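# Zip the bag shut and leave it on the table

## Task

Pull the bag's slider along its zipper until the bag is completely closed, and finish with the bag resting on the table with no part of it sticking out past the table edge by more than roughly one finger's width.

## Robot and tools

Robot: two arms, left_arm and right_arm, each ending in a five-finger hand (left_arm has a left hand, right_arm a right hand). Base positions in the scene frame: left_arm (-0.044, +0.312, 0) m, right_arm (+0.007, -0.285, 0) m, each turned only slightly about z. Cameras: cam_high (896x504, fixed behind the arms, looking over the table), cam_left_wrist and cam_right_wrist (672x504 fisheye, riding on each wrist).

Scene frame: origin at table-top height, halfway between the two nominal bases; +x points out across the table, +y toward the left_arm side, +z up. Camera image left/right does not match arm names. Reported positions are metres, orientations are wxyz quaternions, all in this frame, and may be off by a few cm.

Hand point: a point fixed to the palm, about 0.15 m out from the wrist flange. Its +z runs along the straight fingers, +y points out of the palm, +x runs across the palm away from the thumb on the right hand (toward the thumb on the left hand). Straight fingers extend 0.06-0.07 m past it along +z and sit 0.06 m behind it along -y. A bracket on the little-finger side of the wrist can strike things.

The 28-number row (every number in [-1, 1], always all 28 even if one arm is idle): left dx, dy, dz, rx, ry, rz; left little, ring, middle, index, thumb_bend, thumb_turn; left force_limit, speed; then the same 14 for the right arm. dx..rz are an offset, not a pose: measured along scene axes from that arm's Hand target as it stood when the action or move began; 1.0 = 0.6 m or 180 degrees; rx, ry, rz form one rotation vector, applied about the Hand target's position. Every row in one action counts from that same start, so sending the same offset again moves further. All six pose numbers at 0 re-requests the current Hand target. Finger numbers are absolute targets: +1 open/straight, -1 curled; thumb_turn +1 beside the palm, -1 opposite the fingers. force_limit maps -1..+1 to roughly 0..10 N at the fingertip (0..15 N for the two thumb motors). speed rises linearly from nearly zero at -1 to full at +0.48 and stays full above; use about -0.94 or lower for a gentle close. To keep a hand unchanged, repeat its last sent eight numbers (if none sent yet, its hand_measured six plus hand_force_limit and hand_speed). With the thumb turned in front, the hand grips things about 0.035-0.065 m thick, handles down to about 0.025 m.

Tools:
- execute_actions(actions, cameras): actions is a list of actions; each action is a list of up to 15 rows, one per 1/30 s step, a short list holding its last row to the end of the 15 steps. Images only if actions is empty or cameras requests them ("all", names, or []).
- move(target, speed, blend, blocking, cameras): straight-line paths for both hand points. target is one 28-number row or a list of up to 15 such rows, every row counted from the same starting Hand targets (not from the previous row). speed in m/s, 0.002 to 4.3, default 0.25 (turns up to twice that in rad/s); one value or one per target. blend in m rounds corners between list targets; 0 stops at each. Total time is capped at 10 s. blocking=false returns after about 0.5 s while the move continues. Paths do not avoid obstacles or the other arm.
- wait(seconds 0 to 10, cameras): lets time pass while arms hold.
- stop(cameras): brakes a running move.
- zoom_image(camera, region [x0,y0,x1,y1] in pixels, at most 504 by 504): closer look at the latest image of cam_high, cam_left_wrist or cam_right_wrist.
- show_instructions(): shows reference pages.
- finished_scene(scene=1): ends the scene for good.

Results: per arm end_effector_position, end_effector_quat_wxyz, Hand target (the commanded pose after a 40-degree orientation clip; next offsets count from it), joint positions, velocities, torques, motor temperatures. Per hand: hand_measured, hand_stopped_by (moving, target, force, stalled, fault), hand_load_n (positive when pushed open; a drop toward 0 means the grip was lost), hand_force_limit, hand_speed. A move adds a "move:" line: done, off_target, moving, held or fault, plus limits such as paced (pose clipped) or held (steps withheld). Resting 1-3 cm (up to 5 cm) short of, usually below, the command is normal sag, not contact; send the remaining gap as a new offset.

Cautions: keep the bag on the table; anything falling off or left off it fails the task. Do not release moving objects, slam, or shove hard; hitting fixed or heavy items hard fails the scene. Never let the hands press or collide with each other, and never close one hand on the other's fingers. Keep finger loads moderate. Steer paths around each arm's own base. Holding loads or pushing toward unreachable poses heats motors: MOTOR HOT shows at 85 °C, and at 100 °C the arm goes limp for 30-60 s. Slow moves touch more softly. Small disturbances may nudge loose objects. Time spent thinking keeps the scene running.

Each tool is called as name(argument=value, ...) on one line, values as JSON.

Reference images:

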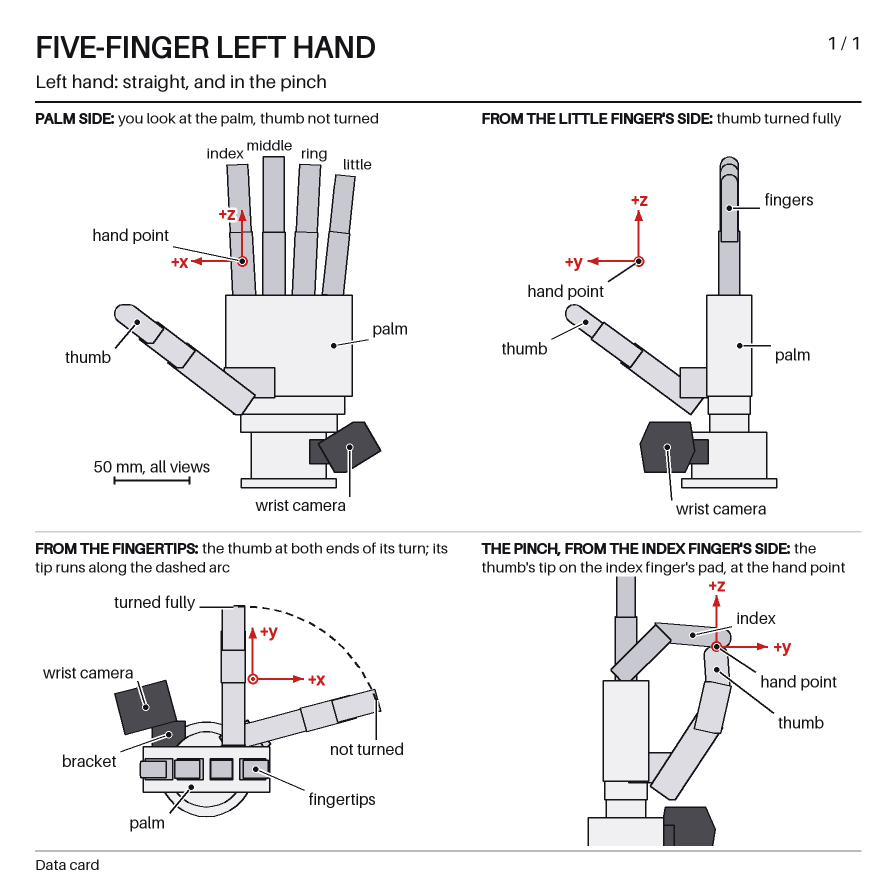

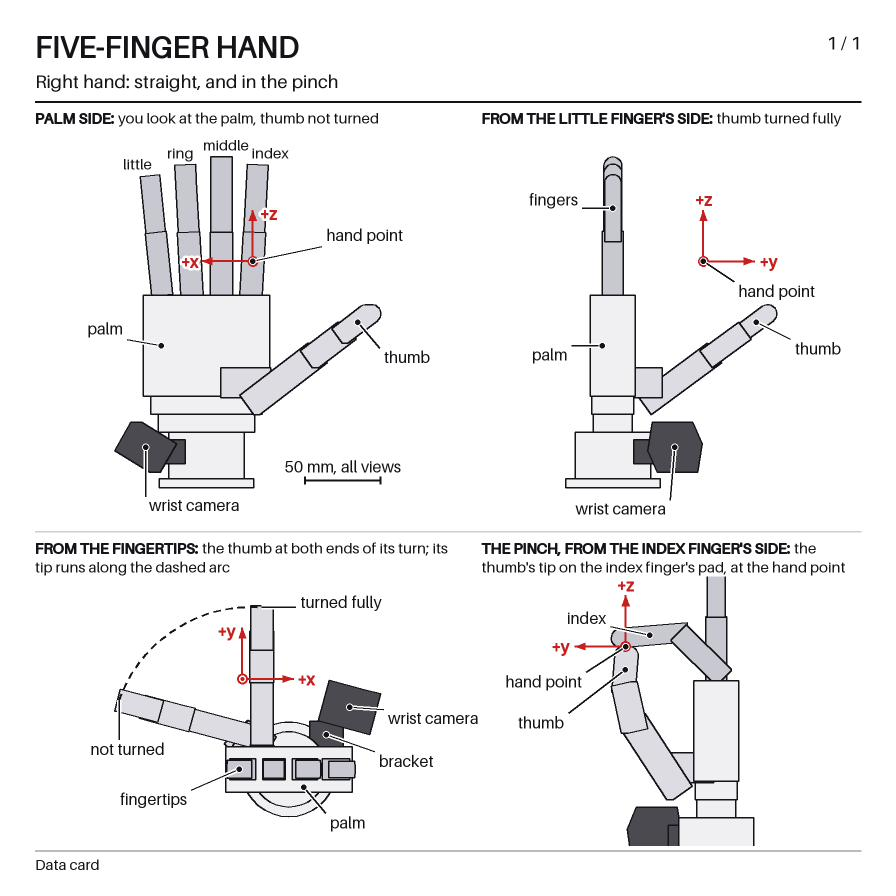

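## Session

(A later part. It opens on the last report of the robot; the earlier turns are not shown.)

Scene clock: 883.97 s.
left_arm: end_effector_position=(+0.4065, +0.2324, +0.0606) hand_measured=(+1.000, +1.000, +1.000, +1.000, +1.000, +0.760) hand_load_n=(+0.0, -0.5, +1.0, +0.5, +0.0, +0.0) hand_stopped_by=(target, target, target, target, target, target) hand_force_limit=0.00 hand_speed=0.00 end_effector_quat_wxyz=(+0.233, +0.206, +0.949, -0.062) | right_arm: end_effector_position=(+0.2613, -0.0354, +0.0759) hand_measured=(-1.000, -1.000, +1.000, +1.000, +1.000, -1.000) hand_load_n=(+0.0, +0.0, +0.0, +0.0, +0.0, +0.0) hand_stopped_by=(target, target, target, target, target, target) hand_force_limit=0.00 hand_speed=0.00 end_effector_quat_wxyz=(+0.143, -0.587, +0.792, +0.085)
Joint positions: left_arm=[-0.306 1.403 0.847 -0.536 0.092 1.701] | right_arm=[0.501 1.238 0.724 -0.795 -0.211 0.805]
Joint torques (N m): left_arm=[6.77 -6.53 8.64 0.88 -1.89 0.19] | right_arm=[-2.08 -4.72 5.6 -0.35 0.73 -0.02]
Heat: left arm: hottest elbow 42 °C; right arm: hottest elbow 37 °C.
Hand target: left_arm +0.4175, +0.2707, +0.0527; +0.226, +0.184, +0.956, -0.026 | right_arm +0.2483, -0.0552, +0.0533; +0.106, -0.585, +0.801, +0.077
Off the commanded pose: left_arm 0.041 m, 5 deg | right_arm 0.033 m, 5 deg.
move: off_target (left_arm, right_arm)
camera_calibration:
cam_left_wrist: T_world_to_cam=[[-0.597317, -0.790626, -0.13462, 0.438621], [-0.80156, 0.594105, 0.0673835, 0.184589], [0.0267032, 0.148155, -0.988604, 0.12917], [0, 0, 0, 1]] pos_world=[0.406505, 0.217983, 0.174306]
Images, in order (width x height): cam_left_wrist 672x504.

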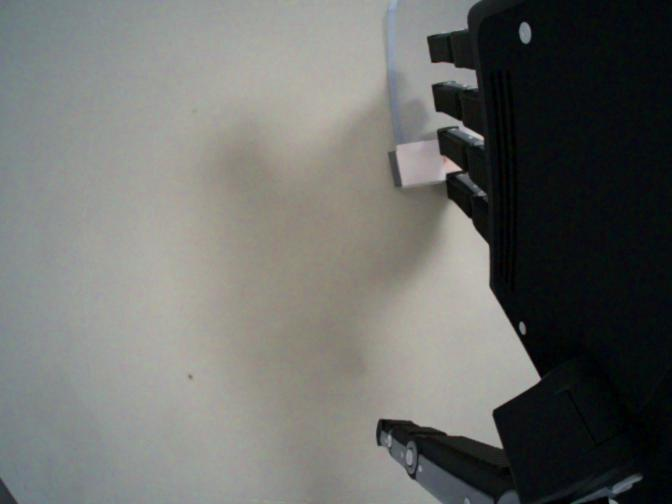

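move(target=[[0.005,0.012,0,0,0,0, 1,1,1,1,1,0.76,0,0, 0,0,0,0,0,0, -1,-1,1,1,1,-1,0,0],[-0.0325,-0.091,0.016,0,0,0, 1,1,1,1,1,0.76,0,0, 0,0,0,0,0,0, -1,-1,1,1,1,-1,0,0],[-0.0325,-0.12,0.15,0,0,0, 1,1,1,1,1,0.76,0,0, 0.0,0.0,0.0,0,0,0, -1,-1,1,1,1,-1,0,0],[-0.0325,-0.12,0.15,0,0,0, 1,1,1,1,1,0.76,0,0, 0.023,0.039,0.04,0,0,0, -1,-1,1,1,1,-1,0,0]], speed=0.05, cameras=["all"])

zoom_image(camera="cam_left_wrist", region=[300, 80, 500, 260])

zoom_image(camera="cam_high", region=[380, 145, 450, 215])

Scene clock: 902.13 s.
left_arm: end_effector_position=(+0.3799, +0.2112, +0.1125) hand_measured=(+1.000, +1.000, +1.000, +1.000, +1.000, +0.760) hand_load_n=(+0.0, +0.0, +0.0, +0.0, +0.0, +0.0) hand_stopped_by=(target, target, target, target, target, target) hand_force_limit=0.00 hand_speed=0.00 end_effector_quat_wxyz=(+0.195, +0.187, +0.963, -0.019) | right_arm: end_effector_position=(+0.2603, -0.0379, +0.0747) hand_measured=(-1.000, -1.000, +1.000, +1.000, +1.000, -1.000) hand_load_n=(+0.0, +0.0, +0.0, -0.5, +0.0, +0.0) hand_stopped_by=(target, target, target, target, target, target) hand_force_limit=0.00 hand_speed=0.00 end_effector_quat_wxyz=(+0.117, -0.586, +0.799, +0.075)
Joint positions: left_arm=[-0.42 1.347 0.958 -0.789 -0.038 1.573] | right_arm=[0.511 1.259 0.752 -0.85 -0.181 0.817]
Joint torques (N m): left_arm=[1.2 -10.11 12.59 0.64 -0.15 -0.17] | right_arm=[0.44 -4.54 11.14 -0.5 0.05 0.23]
Heat: left arm: hottest elbow 43 °C; right arm: hottest elbow 37 °C.
Hand target: left_arm +0.3978, +0.1988, +0.1426; +0.225, +0.184, +0.956, -0.026 | right_arm +0.2620, -0.0319, +0.0772; +0.105, -0.585, +0.801, +0.077
Off the commanded pose: left_arm 0.037 m, 4 deg | right_arm 0.007 m, 1 deg.
move: off_target (left_arm)
camera_calibration:
cam_left_wrist: T_world_to_cam=[[-0.562079, -0.809532, -0.169483, 0.407524], [-0.825777, 0.537769, 0.169992, 0.181896], [-0.0464712, 0.235504, -0.970762, 0.191693], [0, 0, 0, 1]] pos_world=[0.388174, 0.186941, 0.224236]
cam_right_wrist: T_world_to_cam=[[-0.997881, 0.0509294, -0.040484, 0.26225], [0.00984338, 0.733283, 0.679852, -0.0194374], [0.0643107, 0.678013, -0.732231, 0.179433], [0, 0, 0, 1]] pos_world=[0.250346, -0.120761, 0.155218]

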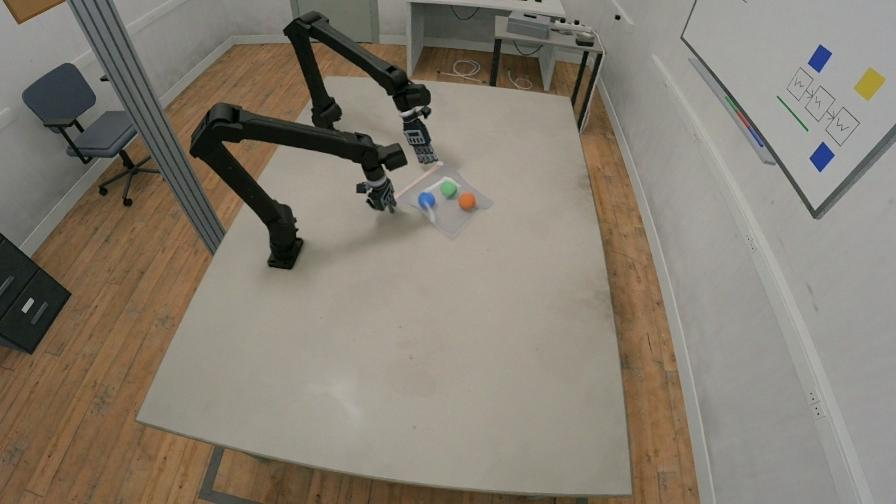

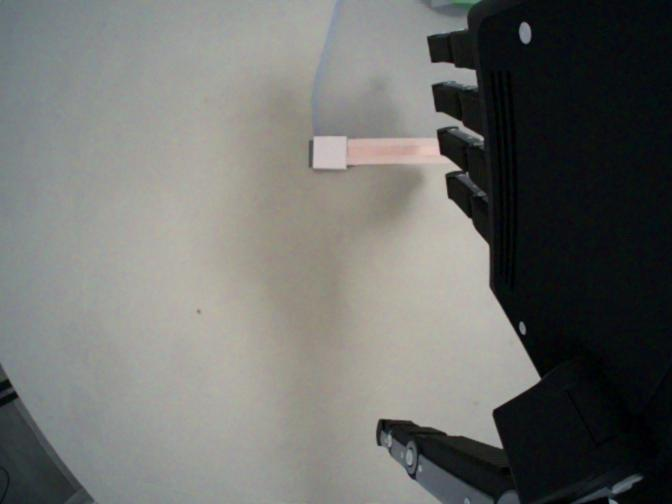

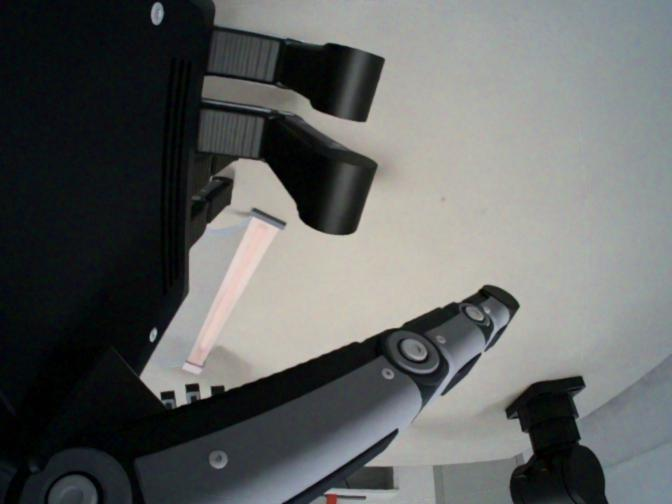

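Scaled by 2.520 from the camera's 672x504 image, which has a finer 960x720 frame.

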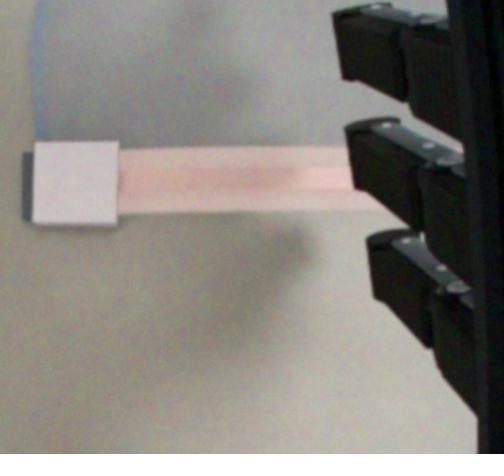

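Scaled by 7.200 from the camera's 896x504 image, which has a finer 1280x720 frame.

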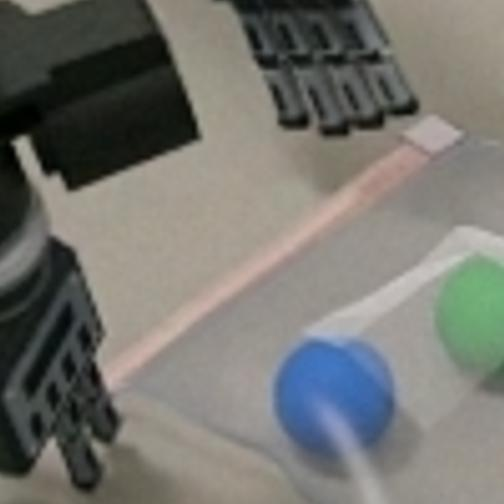

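zoom_image(camera="cam_right_wrist", region=[170, 190, 300, 380])

Scaled by 2.653 from the camera's 672x504 image, which has a finer 960x720 frame.

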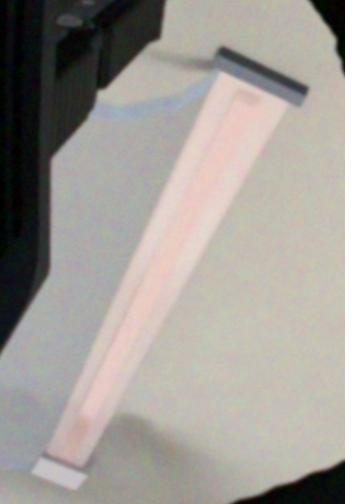

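move(target=[[0,0,0.1,0,0,0, 1,1,1,1,1,0.76,0,0, 0,-0.03,0.12,0,0,0, -1,-1,1,1,1,-1,0,0],[-0.1,-0.1,0.15,0,0,0, 1,1,1,1,1,0.76,0,0, -0.05,-0.4,0.25,0,0,0, -1,-1,1,1,1,-1,0,0],[-0.246,-0.298,0.096,-0.0472,-0.3032,0.0907, 1,1,1,1,1,0.76,0,0, -0.1,-0.5,0.25,0,0,0, 1,1,1,1,1,-1,0,0],[-0.246,-0.298,-0.046,-0.0472,-0.3032,0.0907, 1,1,1,1,1,0.76,0,0, -0.1,-0.5,0.25,0,0,0, 1,1,1,1,1,-1,0,0]], speed=[0.1,0.3,0.3,0.15], cameras=["all"])

zoom_image(camera="cam_high", region=[380, 145, 500, 245])

Scene clock: 927.33 s.
left_arm: end_effector_position=(+0.2508, +0.0235, +0.1107) hand_measured=(+1.000, +1.000, +1.000, +1.000, +1.000, +0.760) hand_load_n=(+0.0, +0.0, +0.0, +0.0, +0.0, +0.0) hand_stopped_by=(target, target, target, target, target, target) hand_force_limit=0.00 hand_speed=0.00 end_effector_quat_wxyz=(+0.648, +0.028, +0.761, +0.029) | right_arm: end_effector_position=(+0.1930, -0.3224, +0.2123) hand_measured=(+1.000, +1.000, +1.000, +1.000, +1.000, -1.000) hand_load_n=(+0.0, +0.0, +0.0, +0.0, +0.0, +0.0) hand_stopped_by=(target, target, target, target, target, target) hand_force_limit=0.00 hand_speed=0.00 end_effector_quat_wxyz=(+0.100, -0.581, +0.802, +0.091)
Joint positions: left_arm=[-1.304 1.54 0.604 0.421 -1.241 1.162] | right_arm=[-0.524 1.033 0.961 -1.59 -0.256 -0.238]
Joint torques (N m): left_arm=[2.02 -9.35 6.39 1.72 -0.44 0.09] | right_arm=[-1.26 -2.78 13.7 -0.54 -0.01 0]
Motor temperatures (°C): left_arm=[28 37 49 25 29 26] | right_arm=[26 29 43 24 27 25]
Heat: left arm: hottest elbow 49 °C; right arm: hottest elbow 43 °C.
Hand target: left_arm +0.2502, +0.0200, +0.1149; +0.651, +0.027, +0.758, +0.024 | right_arm +0.2020, -0.3319, +0.2272; +0.105, -0.585, +0.801, +0.077
Off the commanded pose: left_arm 0.006 m, 1 deg | right_arm 0.020 m, 2 deg.
move: off_target (right_arm); target 3's new numbers were sent with right_arm's hand 0.020 m and 2 deg from that target
camera_calibration:
cam_left_wrist: T_world_to_cam=[[-0.00845005, -0.940619, -0.33936, 0.06572], [-0.644529, 0.264594, -0.717337, 0.235695], [0.764533, 0.212666, -0.608492, -0.0149348], [0, 0, 0, 1]] pos_world=[0.163886, 0.00263029, 0.182287]
cam_right_wrist: T_world_to_cam=[[-0.998413, 0.0559223, 0.00660478, 0.206793], [0.0453592, 0.729178, 0.682819, 0.0874766], [0.0333688, 0.682035, -0.730558, 0.484316], [0, 0, 0, 1]] pos_world=[0.186336, -0.405671, 0.292725]

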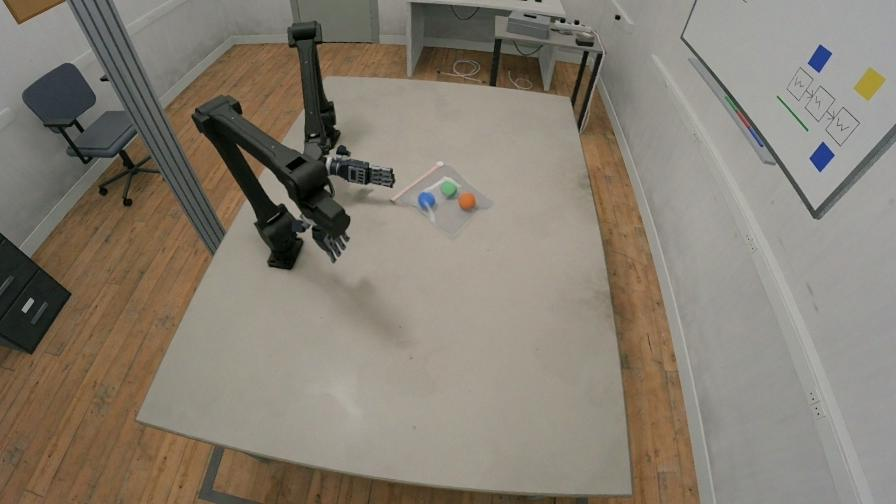

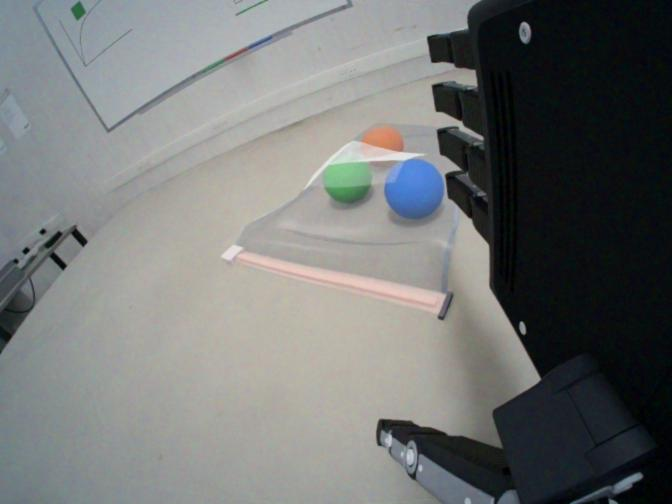

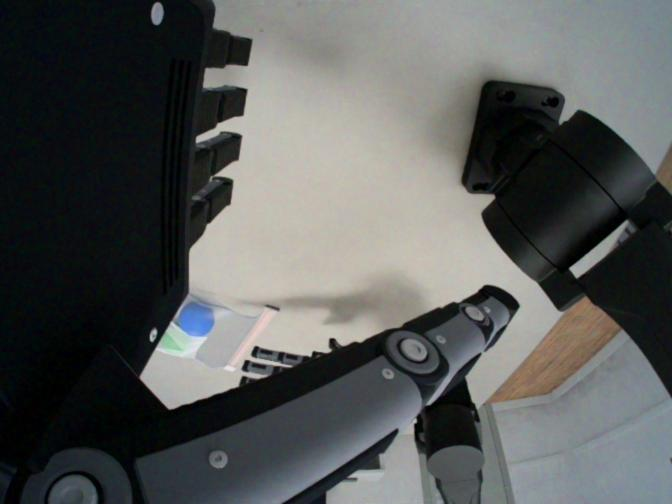

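Scaled by 4.200 from the camera's 896x504 image, which has a finer 1280x720 frame.

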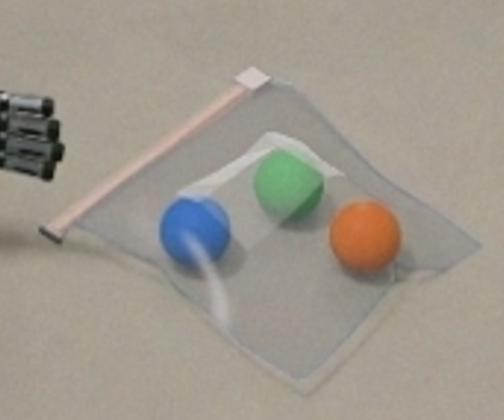

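zoom_image(camera="cam_left_wrist", region=[215, 235, 345, 300])

zoom_image(camera="cam_left_wrist", region=[335, 255, 465, 325])

Scaled by 3.877 from the camera's 672x504 image, which has a finer 960x720 frame.

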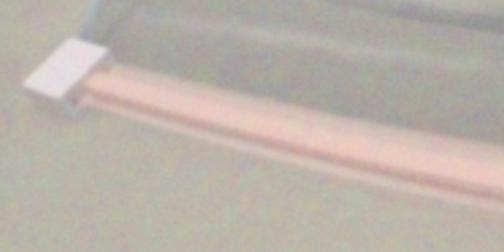

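Scaled by 3.877 from the camera's 672x504 image, which has a finer 960x720 frame.

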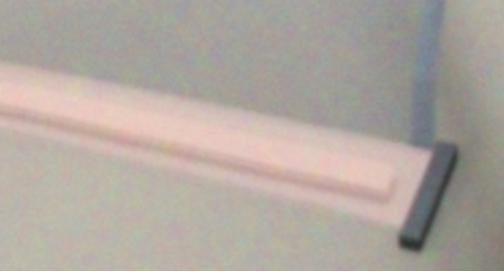

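zoom_image(camera="cam_left_wrist", region=[215, 240, 275, 280])

zoom_image(camera="cam_left_wrist", region=[300, 250, 360, 290])

zoom_image(camera="cam_left_wrist", region=[395, 275, 455, 315])

Scaled by 8.400 from the camera's 672x504 image, which has a finer 960x720 frame.

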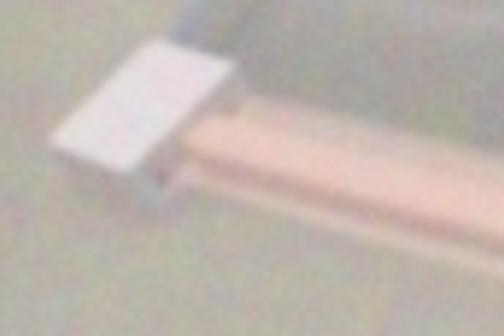

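Scaled by 8.400 from the camera's 672x504 image, which has a finer 960x720 frame.

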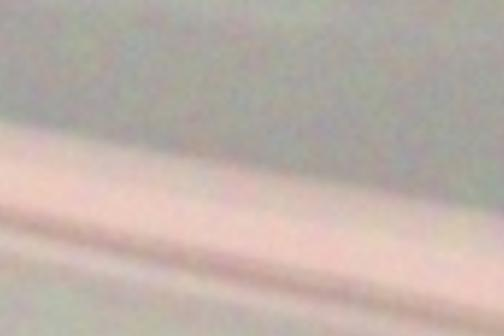

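Scaled by 8.400 from the camera's 672x504 image, which has a finer 960x720 frame.

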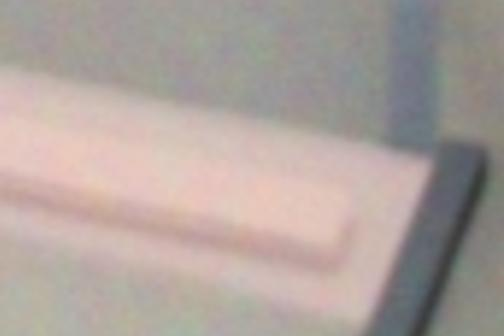

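move(target=[0.057,0.083,-0.09,0,-0.067,-0.11, 1,1,1,1,1,-1,0,0, 0,0,0,0,0,0, 1,1,1,1,1,-1,0,0], speed=0.1, cameras=["cam_left_wrist"])

Scene clock: 973.70 s.
left_arm: end_effector_position=(+0.2829, +0.0659, +0.0608) hand_measured=(+1.000, +1.000, +1.000, +1.000, +1.000, -1.000) hand_load_n=(+0.0, +0.0, +0.0, +0.0, +0.0, +0.5) hand_stopped_by=(target, target, target, target, target, target) hand_force_limit=0.00 hand_speed=0.00 end_effector_quat_wxyz=(+0.695, +0.158, +0.697, -0.081) | right_arm: end_effector_position=(+0.1930, -0.3224, +0.2123) hand_measured=(+1.000, +1.000, +1.000, +1.000, +1.000, -1.000) hand_load_n=(+0.0, +0.0, +0.0, +0.0, +0.0, +0.0) hand_stopped_by=(target, target, target, target, target, target) hand_force_limit=0.00 hand_speed=0.00 end_effector_quat_wxyz=(+0.100, -0.581, +0.802, +0.091)
Joint positions: left_arm=[-1.128 1.864 0.296 1.54 -0.758 1.658] | right_arm=[-0.524 1.033 0.961 -1.59 -0.256 -0.238]
Joint torques (N m): left_arm=[2.61 -7.82 1.47 2.07 0.06 -0.05] | right_arm=[-1.38 -3.02 13.71 -0.54 0 0.01]
Motor temperatures (°C): left_arm=[28 37 44 25 29 26] | right_arm=[26 29 52 24 26 25]
Heat: left arm: hottest elbow 44 °C; right arm: hottest elbow 52 °C.
Hand target: left_arm +0.2844, +0.0697, +0.0609; +0.721, +0.154, +0.670, -0.085 | right_arm +0.2020, -0.3319, +0.2272; +0.105, -0.585, +0.801, +0.077
Off the commanded pose: left_arm 0.004 m, 4 deg | right_arm 0.020 m, 2 deg.
joint sent to its limit (left arm) — joint 4 (wrist pitch), upper limit. The joint targets are off in orientation, not in position.
move: off_target (left_arm, right_arm)
camera_calibration:
cam_left_wrist: T_world_to_cam=[[-0.280318, -0.889379, -0.361146, 0.163781], [-0.40983, 0.451104, -0.792808, 0.135254], [0.868022, -0.0742304, -0.490947, -0.0962953], [0, 0, 0, 1]] pos_world=[0.184928, 0.0775013, 0.119104]
Images, in order (width x height): cam_left_wrist 672x504.

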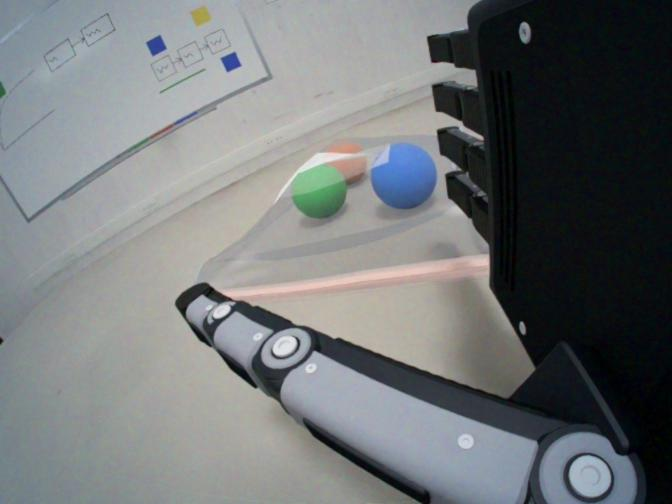

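zoom_image(camera="cam_left_wrist", region=[240, 250, 370, 305])

zoom_image(camera="cam_left_wrist", region=[400, 240, 500, 290])

Scaled by 3.877 from the camera's 672x504 image, which has a finer 960x720 frame.

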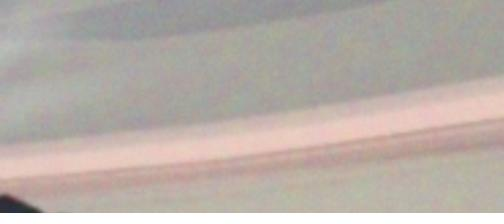

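Scaled by 5.040 from the camera's 672x504 image, which has a finer 960x720 frame.

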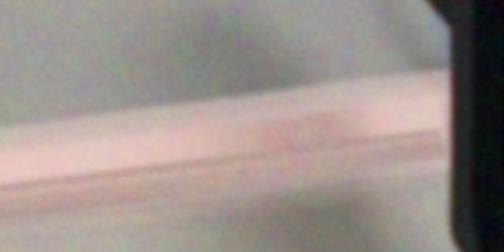

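move(target=[-0.1,0.1,0.2,0,0,0, 1,1,1,1,1,-1,0,0, 0,0,0,0,0,0, 1,1,1,1,1,-1,0,0], speed=0.2, cameras=["cam_high","cam_left_wrist"])

zoom_image(camera="cam_high", region=[420, 150, 460, 180])

zoom_image(camera="cam_high", region=[380, 150, 460, 215])

Scene clock: 988.33 s.
left_arm: end_effector_position=(+0.2252, +0.1345, +0.1776) hand_measured=(+1.000, +1.000, +1.000, +1.000, +1.000, -1.000) hand_load_n=(+0.0, +0.0, +0.0, +0.0, +0.0, +0.5) hand_stopped_by=(target, target, target, target, target, target) hand_force_limit=0.00 hand_speed=0.00 end_effector_quat_wxyz=(+0.720, +0.156, +0.672, -0.077) | right_arm: end_effector_position=(+0.1930, -0.3224, +0.2123) hand_measured=(+1.000, +1.000, +1.000, +1.000, +1.000, -1.000) hand_load_n=(+0.0, +0.0, +0.0, +0.0, +0.0, +0.0) hand_stopped_by=(target, target, target, target, target, target) hand_force_limit=0.00 hand_speed=0.00 end_effector_quat_wxyz=(+0.100, -0.581, +0.802, +0.091)
Joint positions: left_arm=[-1.245 1.004 0.098 0.983 -0.878 1.753] | right_arm=[-0.524 1.033 0.961 -1.59 -0.256 -0.238]
Joint torques (N m): left_arm=[1.44 -2.49 7.15 0.96 0.05 -0.14] | right_arm=[-1.44 -2.84 13.7 -0.55 -0.03 -0.01]
Heat: left arm: hottest elbow 42 °C; right arm: hottest elbow 54 °C.
Hand target: left_arm +0.2244, +0.1296, +0.1810; +0.721, +0.154, +0.670, -0.086 | right_arm +0.2020, -0.3319, +0.2272; +0.105, -0.585, +0.801, +0.077
Off the commanded pose: left_arm 0.006 m, 1 deg | right_arm 0.020 m, 2 deg.
move: off_target (right_arm)
camera_calibration:
cam_left_wrist: T_world_to_cam=[[-0.250783, -0.893193, -0.373248, 0.246882], [-0.35399, 0.443481, -0.823417, 0.167157], [0.900999, -0.0743731, -0.427399, -0.00249476], [0, 0, 0, 1]] pos_world=[0.123334, 0.146196, 0.228722]
Images, in order (width x height): cam_high 896x504, cam_left_wrist 672x504.

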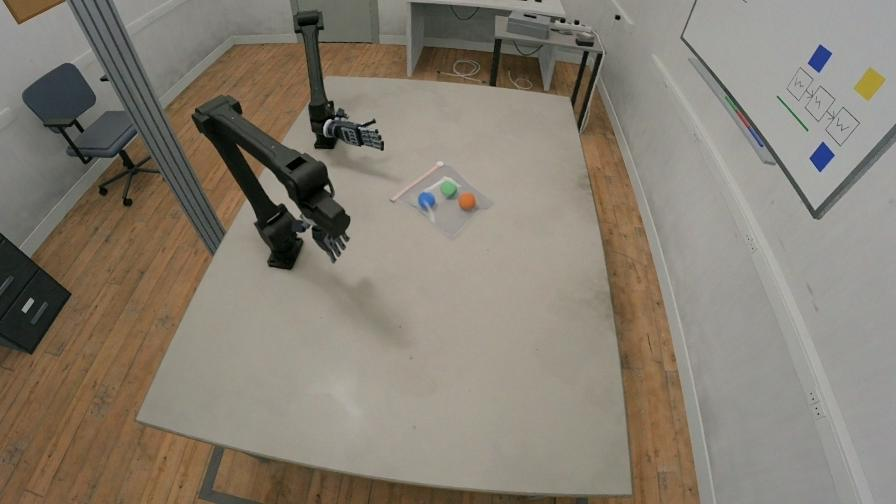

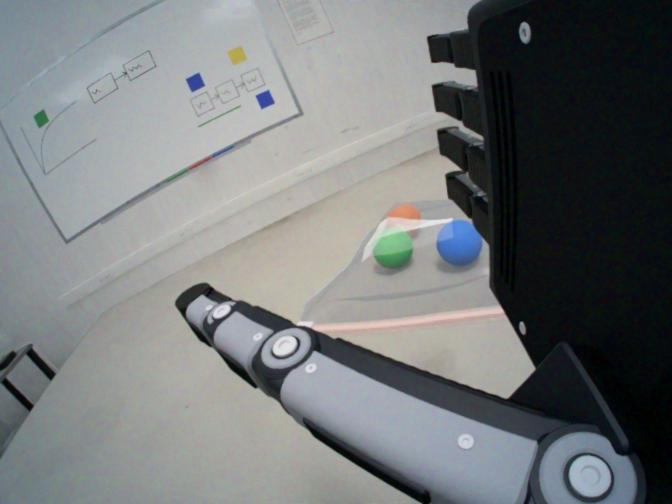

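Scaled by 12.600 from the camera's 896x504 image, which has a finer 1280x720 frame.

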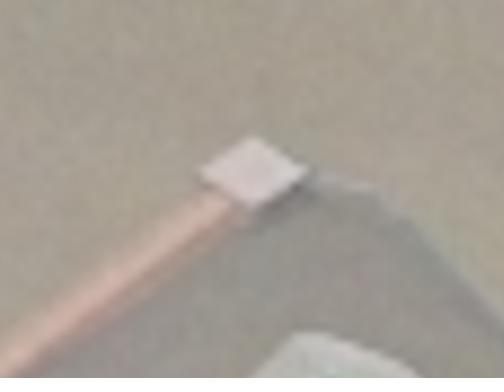

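Scaled by 6.300 from the camera's 896x504 image, which has a finer 1280x720 frame.

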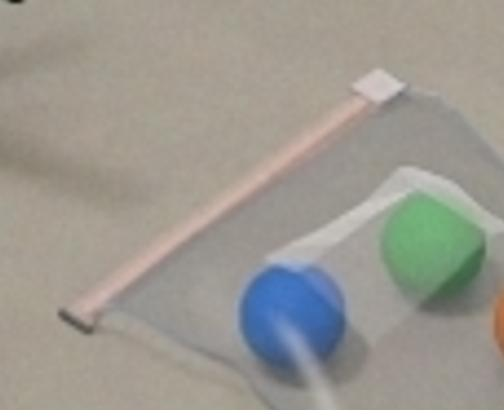

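move(target=[[0.16,-0.066,0.165,0.1965,0.479,-0.0218, 1,1,1,1,1,-1,0,0, 0,0,0,0,0,0, 1,1,1,1,1,-1,0,0],[0.373,-0.134,-0.005,0.1965,0.479,-0.0218, 1,1,1,1,1,-1,0,0, 0,0,0,0,0,0, 1,1,1,1,1,-1,0,0]], speed=0.3, blend=0.05, cameras=["cam_left_wrist"])

Scene clock: 1017.93 s.
left_arm: end_effector_position=(+0.4312, +0.0577, +0.1485) hand_measured=(+1.000, +1.000, +1.000, +1.000, +1.000, -1.000) hand_load_n=(+0.0, +0.0, +0.0, +0.0, -0.5, +0.0) hand_stopped_by=(target, target, target, target, target, target) hand_force_limit=0.00 hand_speed=0.00 end_effector_quat_wxyz=(-0.038, +0.264, +0.964, +0.015) | right_arm: end_effector_position=(+0.1930, -0.3224, +0.2123) hand_measured=(+1.000, +1.000, +1.000, +1.000, +1.000, -1.000) hand_load_n=(+0.0, +0.0, +0.0, +0.0, +0.0, +0.0) hand_stopped_by=(target, target, target, target, target, target) hand_force_limit=0.00 hand_speed=0.00 end_effector_quat_wxyz=(+0.100, -0.581, +0.802, +0.091)
Joint positions: left_arm=[-0.632 1.916 1.782 -1.518 -0.004 1.505] | right_arm=[-0.524 1.033 0.961 -1.59 -0.256 -0.238]
Joint torques (N m): left_arm=[2.49 -17.9 12.42 0.24 0.01 0.05] | right_arm=[-1.49 -3.02 13.71 -0.51 0.02 -0.01]
Motor temperatures (°C): left_arm=[28 36 43 25 28 26] | right_arm=[26 29 57 24 26 25]
Heat: left arm: hottest elbow 43 °C; right arm: hottest elbow 57 °C.
Hand target: left_arm +0.4483, +0.0494, +0.1779; +0.000, +0.267, +0.964, +0.001 | right_arm +0.2020, -0.3319, +0.2272; +0.105, -0.585, +0.801, +0.077
Off the commanded pose: left_arm 0.035 m, 5 deg | right_arm 0.020 m, 2 deg.
move: off_target (left_arm, right_arm)
camera_calibration:
cam_left_wrist: T_world_to_cam=[[-0.716631, -0.696959, -0.0262136, 0.356994], [-0.575493, 0.569668, 0.586758, 0.128971], [-0.394014, 0.435575, -0.809338, 0.379441], [0, 0, 0, 1]] pos_world=[0.47956, 0.0100643, 0.240779]
Images, in order (width x height): cam_left_wrist 672x504.

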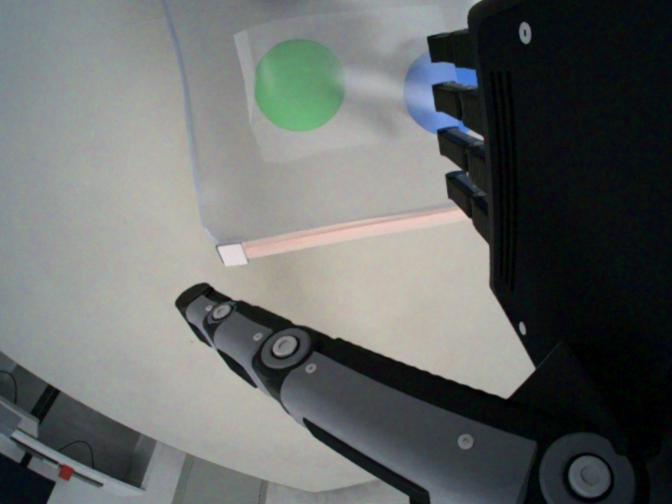

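zoom_image(camera="cam_left_wrist", region=[205, 220, 325, 280])

zoom_image(camera="cam_left_wrist", region=[355, 195, 475, 245])

Scaled by 4.200 from the camera's 672x504 image, which has a finer 960x720 frame.

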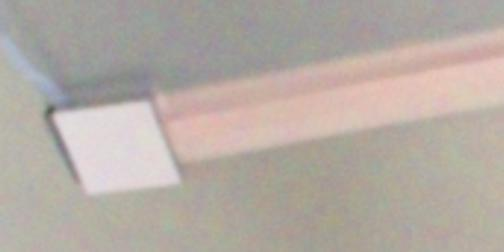

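Scaled by 4.200 from the camera's 672x504 image, which has a finer 960x720 frame.

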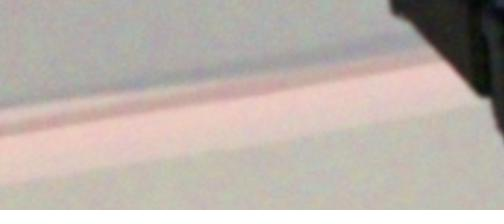

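zoom_image(camera="cam_left_wrist", region=[235, 225, 315, 265])

zoom_image(camera="cam_left_wrist", region=[310, 210, 390, 250])

zoom_image(camera="cam_left_wrist", region=[385, 200, 465, 240])

Scaled by 6.300 from the camera's 672x504 image, which has a finer 960x720 frame.

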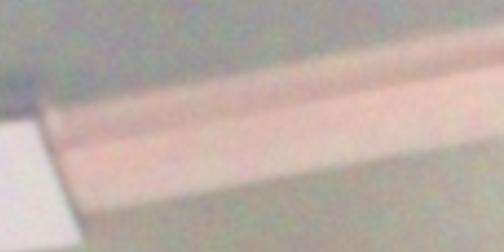

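Scaled by 6.300 from the camera's 672x504 image, which has a finer 960x720 frame.

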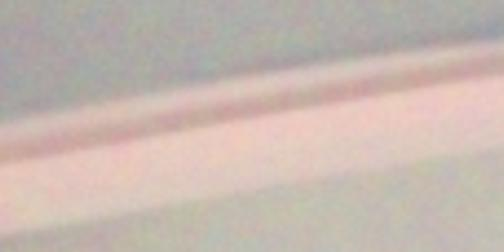

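Scaled by 6.300 from the camera's 672x504 image, which has a finer 960x720 frame.

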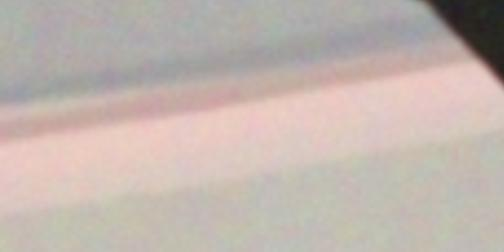

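move(target=[[-0.077,0.049,-0.05,0,0,0, -1,-1,1,1,1,-1,0,0, 0,0,0,0,0,0, 1,1,1,1,1,-1,0,0],[-0.077,0.049,-0.105,0,0,0, -1,-1,1,1,1,-1,0,0, 0,0,0,0,0,0, 1,1,1,1,1,-1,0,0]], speed=0.1, cameras=["cam_left_wrist","cam_high"])

zoom_image(camera="cam_high", region=[380, 140, 460, 215])

Scene clock: 1096.00 s.
left_arm: end_effector_position=(+0.3976, +0.0805, +0.1118) hand_measured=(-1.000, -1.000, +1.000, +1.000, +1.000, -1.000) hand_load_n=(+0.0, +0.0, +0.0, +0.0, +0.5, +0.0) hand_stopped_by=(target, target, target, target, target, target) hand_force_limit=0.00 hand_speed=0.00 end_effector_quat_wxyz=(-0.009, +0.264, +0.964, +0.005) | right_arm: end_effector_position=(+0.1930, -0.3224, +0.2123) hand_measured=(+1.000, +1.000, +1.000, +1.000, +1.000, -1.000) hand_load_n=(+0.0, +0.0, +0.0, +0.0, -0.5, +0.0) hand_stopped_by=(target, target, target, target, target, target) hand_force_limit=0.00 hand_speed=0.00 end_effector_quat_wxyz=(+0.100, -0.581, +0.802, +0.091)
Joint positions: left_arm=[-0.632 1.785 1.501 -1.307 -0.003 1.505] | right_arm=[-0.524 1.033 0.961 -1.59 -0.256 -0.238]
Joint torques (N m): left_arm=[2.55 -14.51 8.24 0.59 0.04 0.03] | right_arm=[-1.38 -2.67 13.71 -0.43 -0.02 -0.02]
Motor temperatures (°C): left_arm=[28 46 60 25 27 26] | right_arm=[26 28 60 24 26 25]
Heat: left arm: hottest elbow 60 °C; right arm: hottest elbow 60 °C.
Hand target: left_arm +0.4021, +0.0788, +0.1150; +0.000, +0.267, +0.964, +0.001 | right_arm +0.2020, -0.3319, +0.2272; +0.105, -0.585, +0.801, +0.077
Off the commanded pose: left_arm 0.006 m, 1 deg | right_arm 0.020 m, 2 deg.
move: off_target (right_arm)
camera_calibration:
cam_left_wrist: T_world_to_cam=[[-0.715546, -0.697556, -0.0375422, 0.348795], [-0.603273, 0.589947, 0.536679, 0.133208], [-0.352216, 0.406666, -0.842951, 0.316014], [0, 0, 0, 1]] pos_world=[0.441244, 0.0362065, 0.207989]
Images, in order (width x height): cam_high 896x504, cam_left_wrist 672x504.

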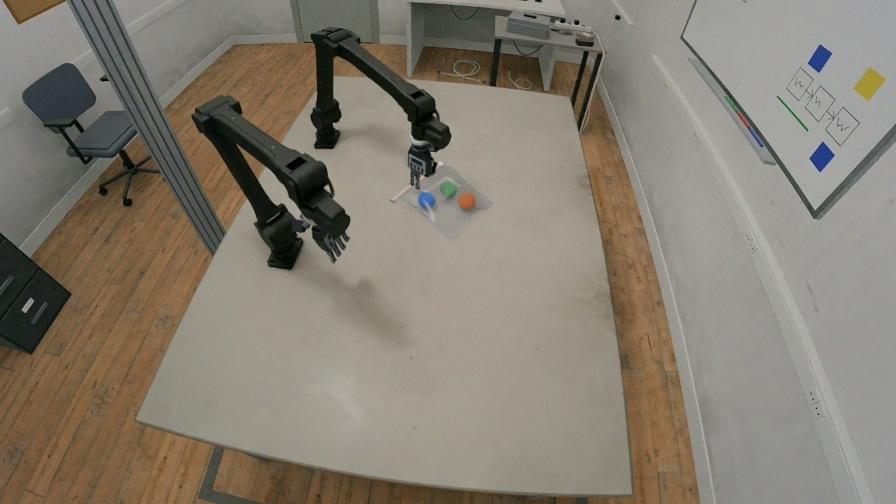

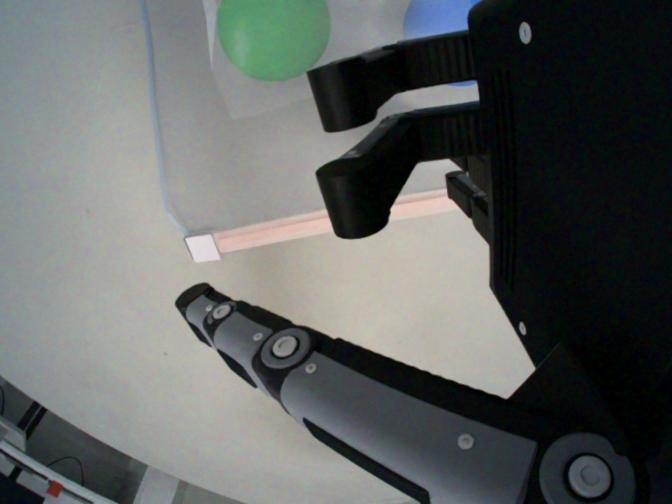

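Scaled by 6.300 from the camera's 896x504 image, which has a finer 1280x720 frame.

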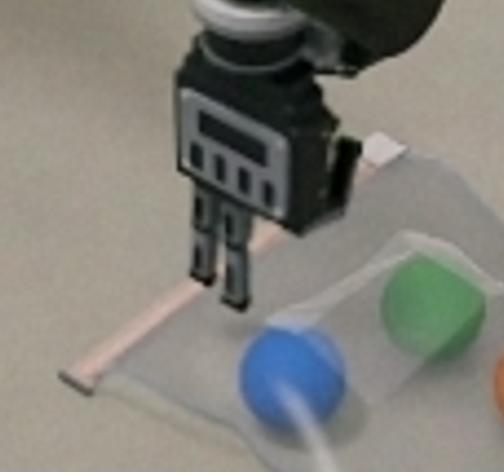

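move(target=[[0,0,-0.062,0,0,0, -1,-1,1,1,1,-1,0,0, 0,0,0,0,0,0, 1,1,1,1,1,-1,0,0]], speed=0.06, cameras=["cam_left_wrist","cam_high"])

zoom_image(camera="cam_high", region=[380, 140, 460, 215])

Scene clock: 1109.57 s.
left_arm: end_effector_position=(+0.3979, +0.0803, +0.0780) hand_measured=(-1.000, -1.000, +1.000, +1.000, +1.000, -1.000) hand_load_n=(+0.0, +0.0, +0.0, +0.0, +0.0, +0.0) hand_stopped_by=(target, target, target, target, target, target) hand_force_limit=0.00 hand_speed=0.00 end_effector_quat_wxyz=(-0.005, +0.264, +0.964, +0.004) | right_arm: end_effector_position=(+0.1930, -0.3224, +0.2123) hand_measured=(+1.000, +1.000, +1.000, +1.000, +1.000, -1.000) hand_load_n=(+0.0, +0.0, +0.0, +0.0, +0.0, +0.0) hand_stopped_by=(target, target, target, target, target, target) hand_force_limit=0.00 hand_speed=0.00 end_effector_quat_wxyz=(+0.100, -0.581, +0.802, +0.091)
Joint positions: left_arm=[-0.632 1.809 1.443 -1.217 -0.003 1.505] | right_arm=[-0.524 1.033 0.961 -1.59 -0.256 -0.238]
Joint torques (N m): left_arm=[2.55 -14.27 7.95 0.68 0.01 -0.02] | right_arm=[-1.14 -2.55 13.7 -0.54 -0.02 -0.02]
Motor temperatures (°C): left_arm=[28 45 57 25 27 26] | right_arm=[26 28 61 24 26 25]
Heat: left arm: hottest elbow 57 °C; right arm: hottest elbow 61 °C.
Hand target: left_arm +0.4022, +0.0788, +0.0777; +0.000, +0.267, +0.964, +0.001 | right_arm +0.2020, -0.3319, +0.2272; +0.105, -0.585, +0.801, +0.077
Off the commanded pose: left_arm 0.004 m, 1 deg | right_arm 0.020 m, 2 deg.
move: off_target (right_arm)
camera_calibration:
cam_left_wrist: T_world_to_cam=[[-0.715307, -0.697723, -0.038964, 0.347621], [-0.606485, 0.592137, 0.530613, 0.153192], [-0.347149, 0.403182, -0.846718, 0.286305], [0, 0, 0, 1]] pos_world=[0.440955, 0.0363994, 0.174678]
Images, in order (width x height): cam_high 896x504, cam_left_wrist 672x504.

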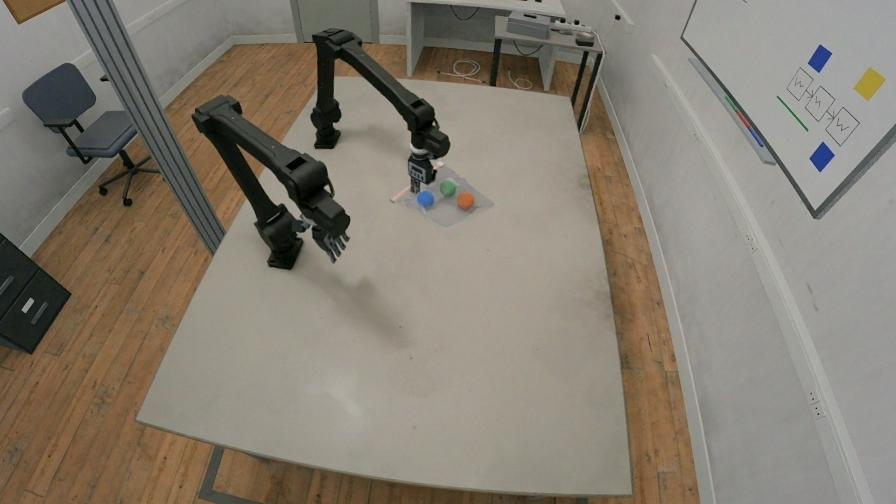

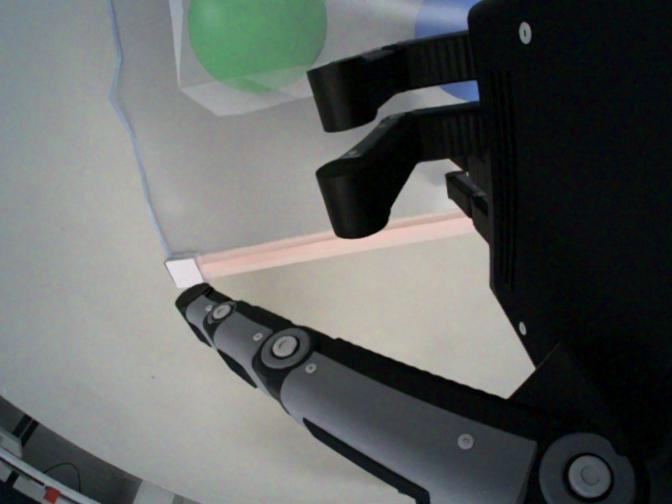

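Scaled by 6.300 from the camera's 896x504 image, which has a finer 1280x720 frame.

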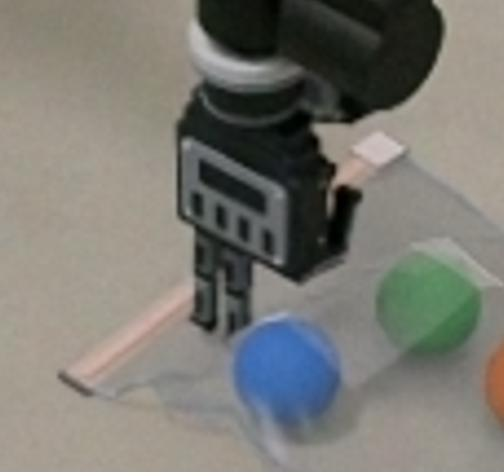

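zoom_image(camera="cam_left_wrist", region=[160, 200, 330, 300])

zoom_image(camera="cam_left_wrist", region=[370, 190, 490, 260])

Scaled by 2.965 from the camera's 672x504 image, which has a finer 960x720 frame.

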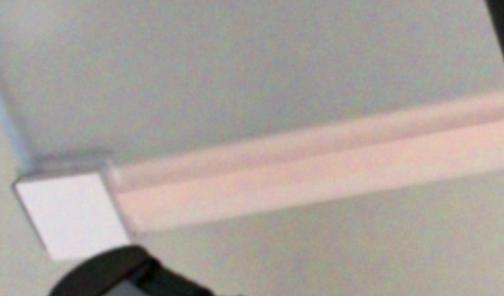

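Scaled by 4.200 from the camera's 672x504 image, which has a finer 960x720 frame.

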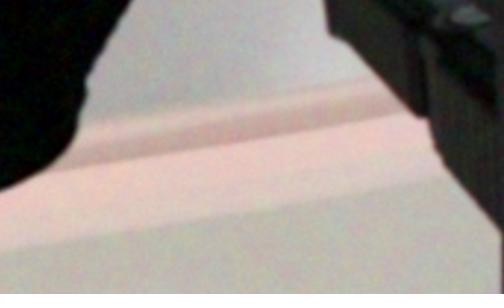

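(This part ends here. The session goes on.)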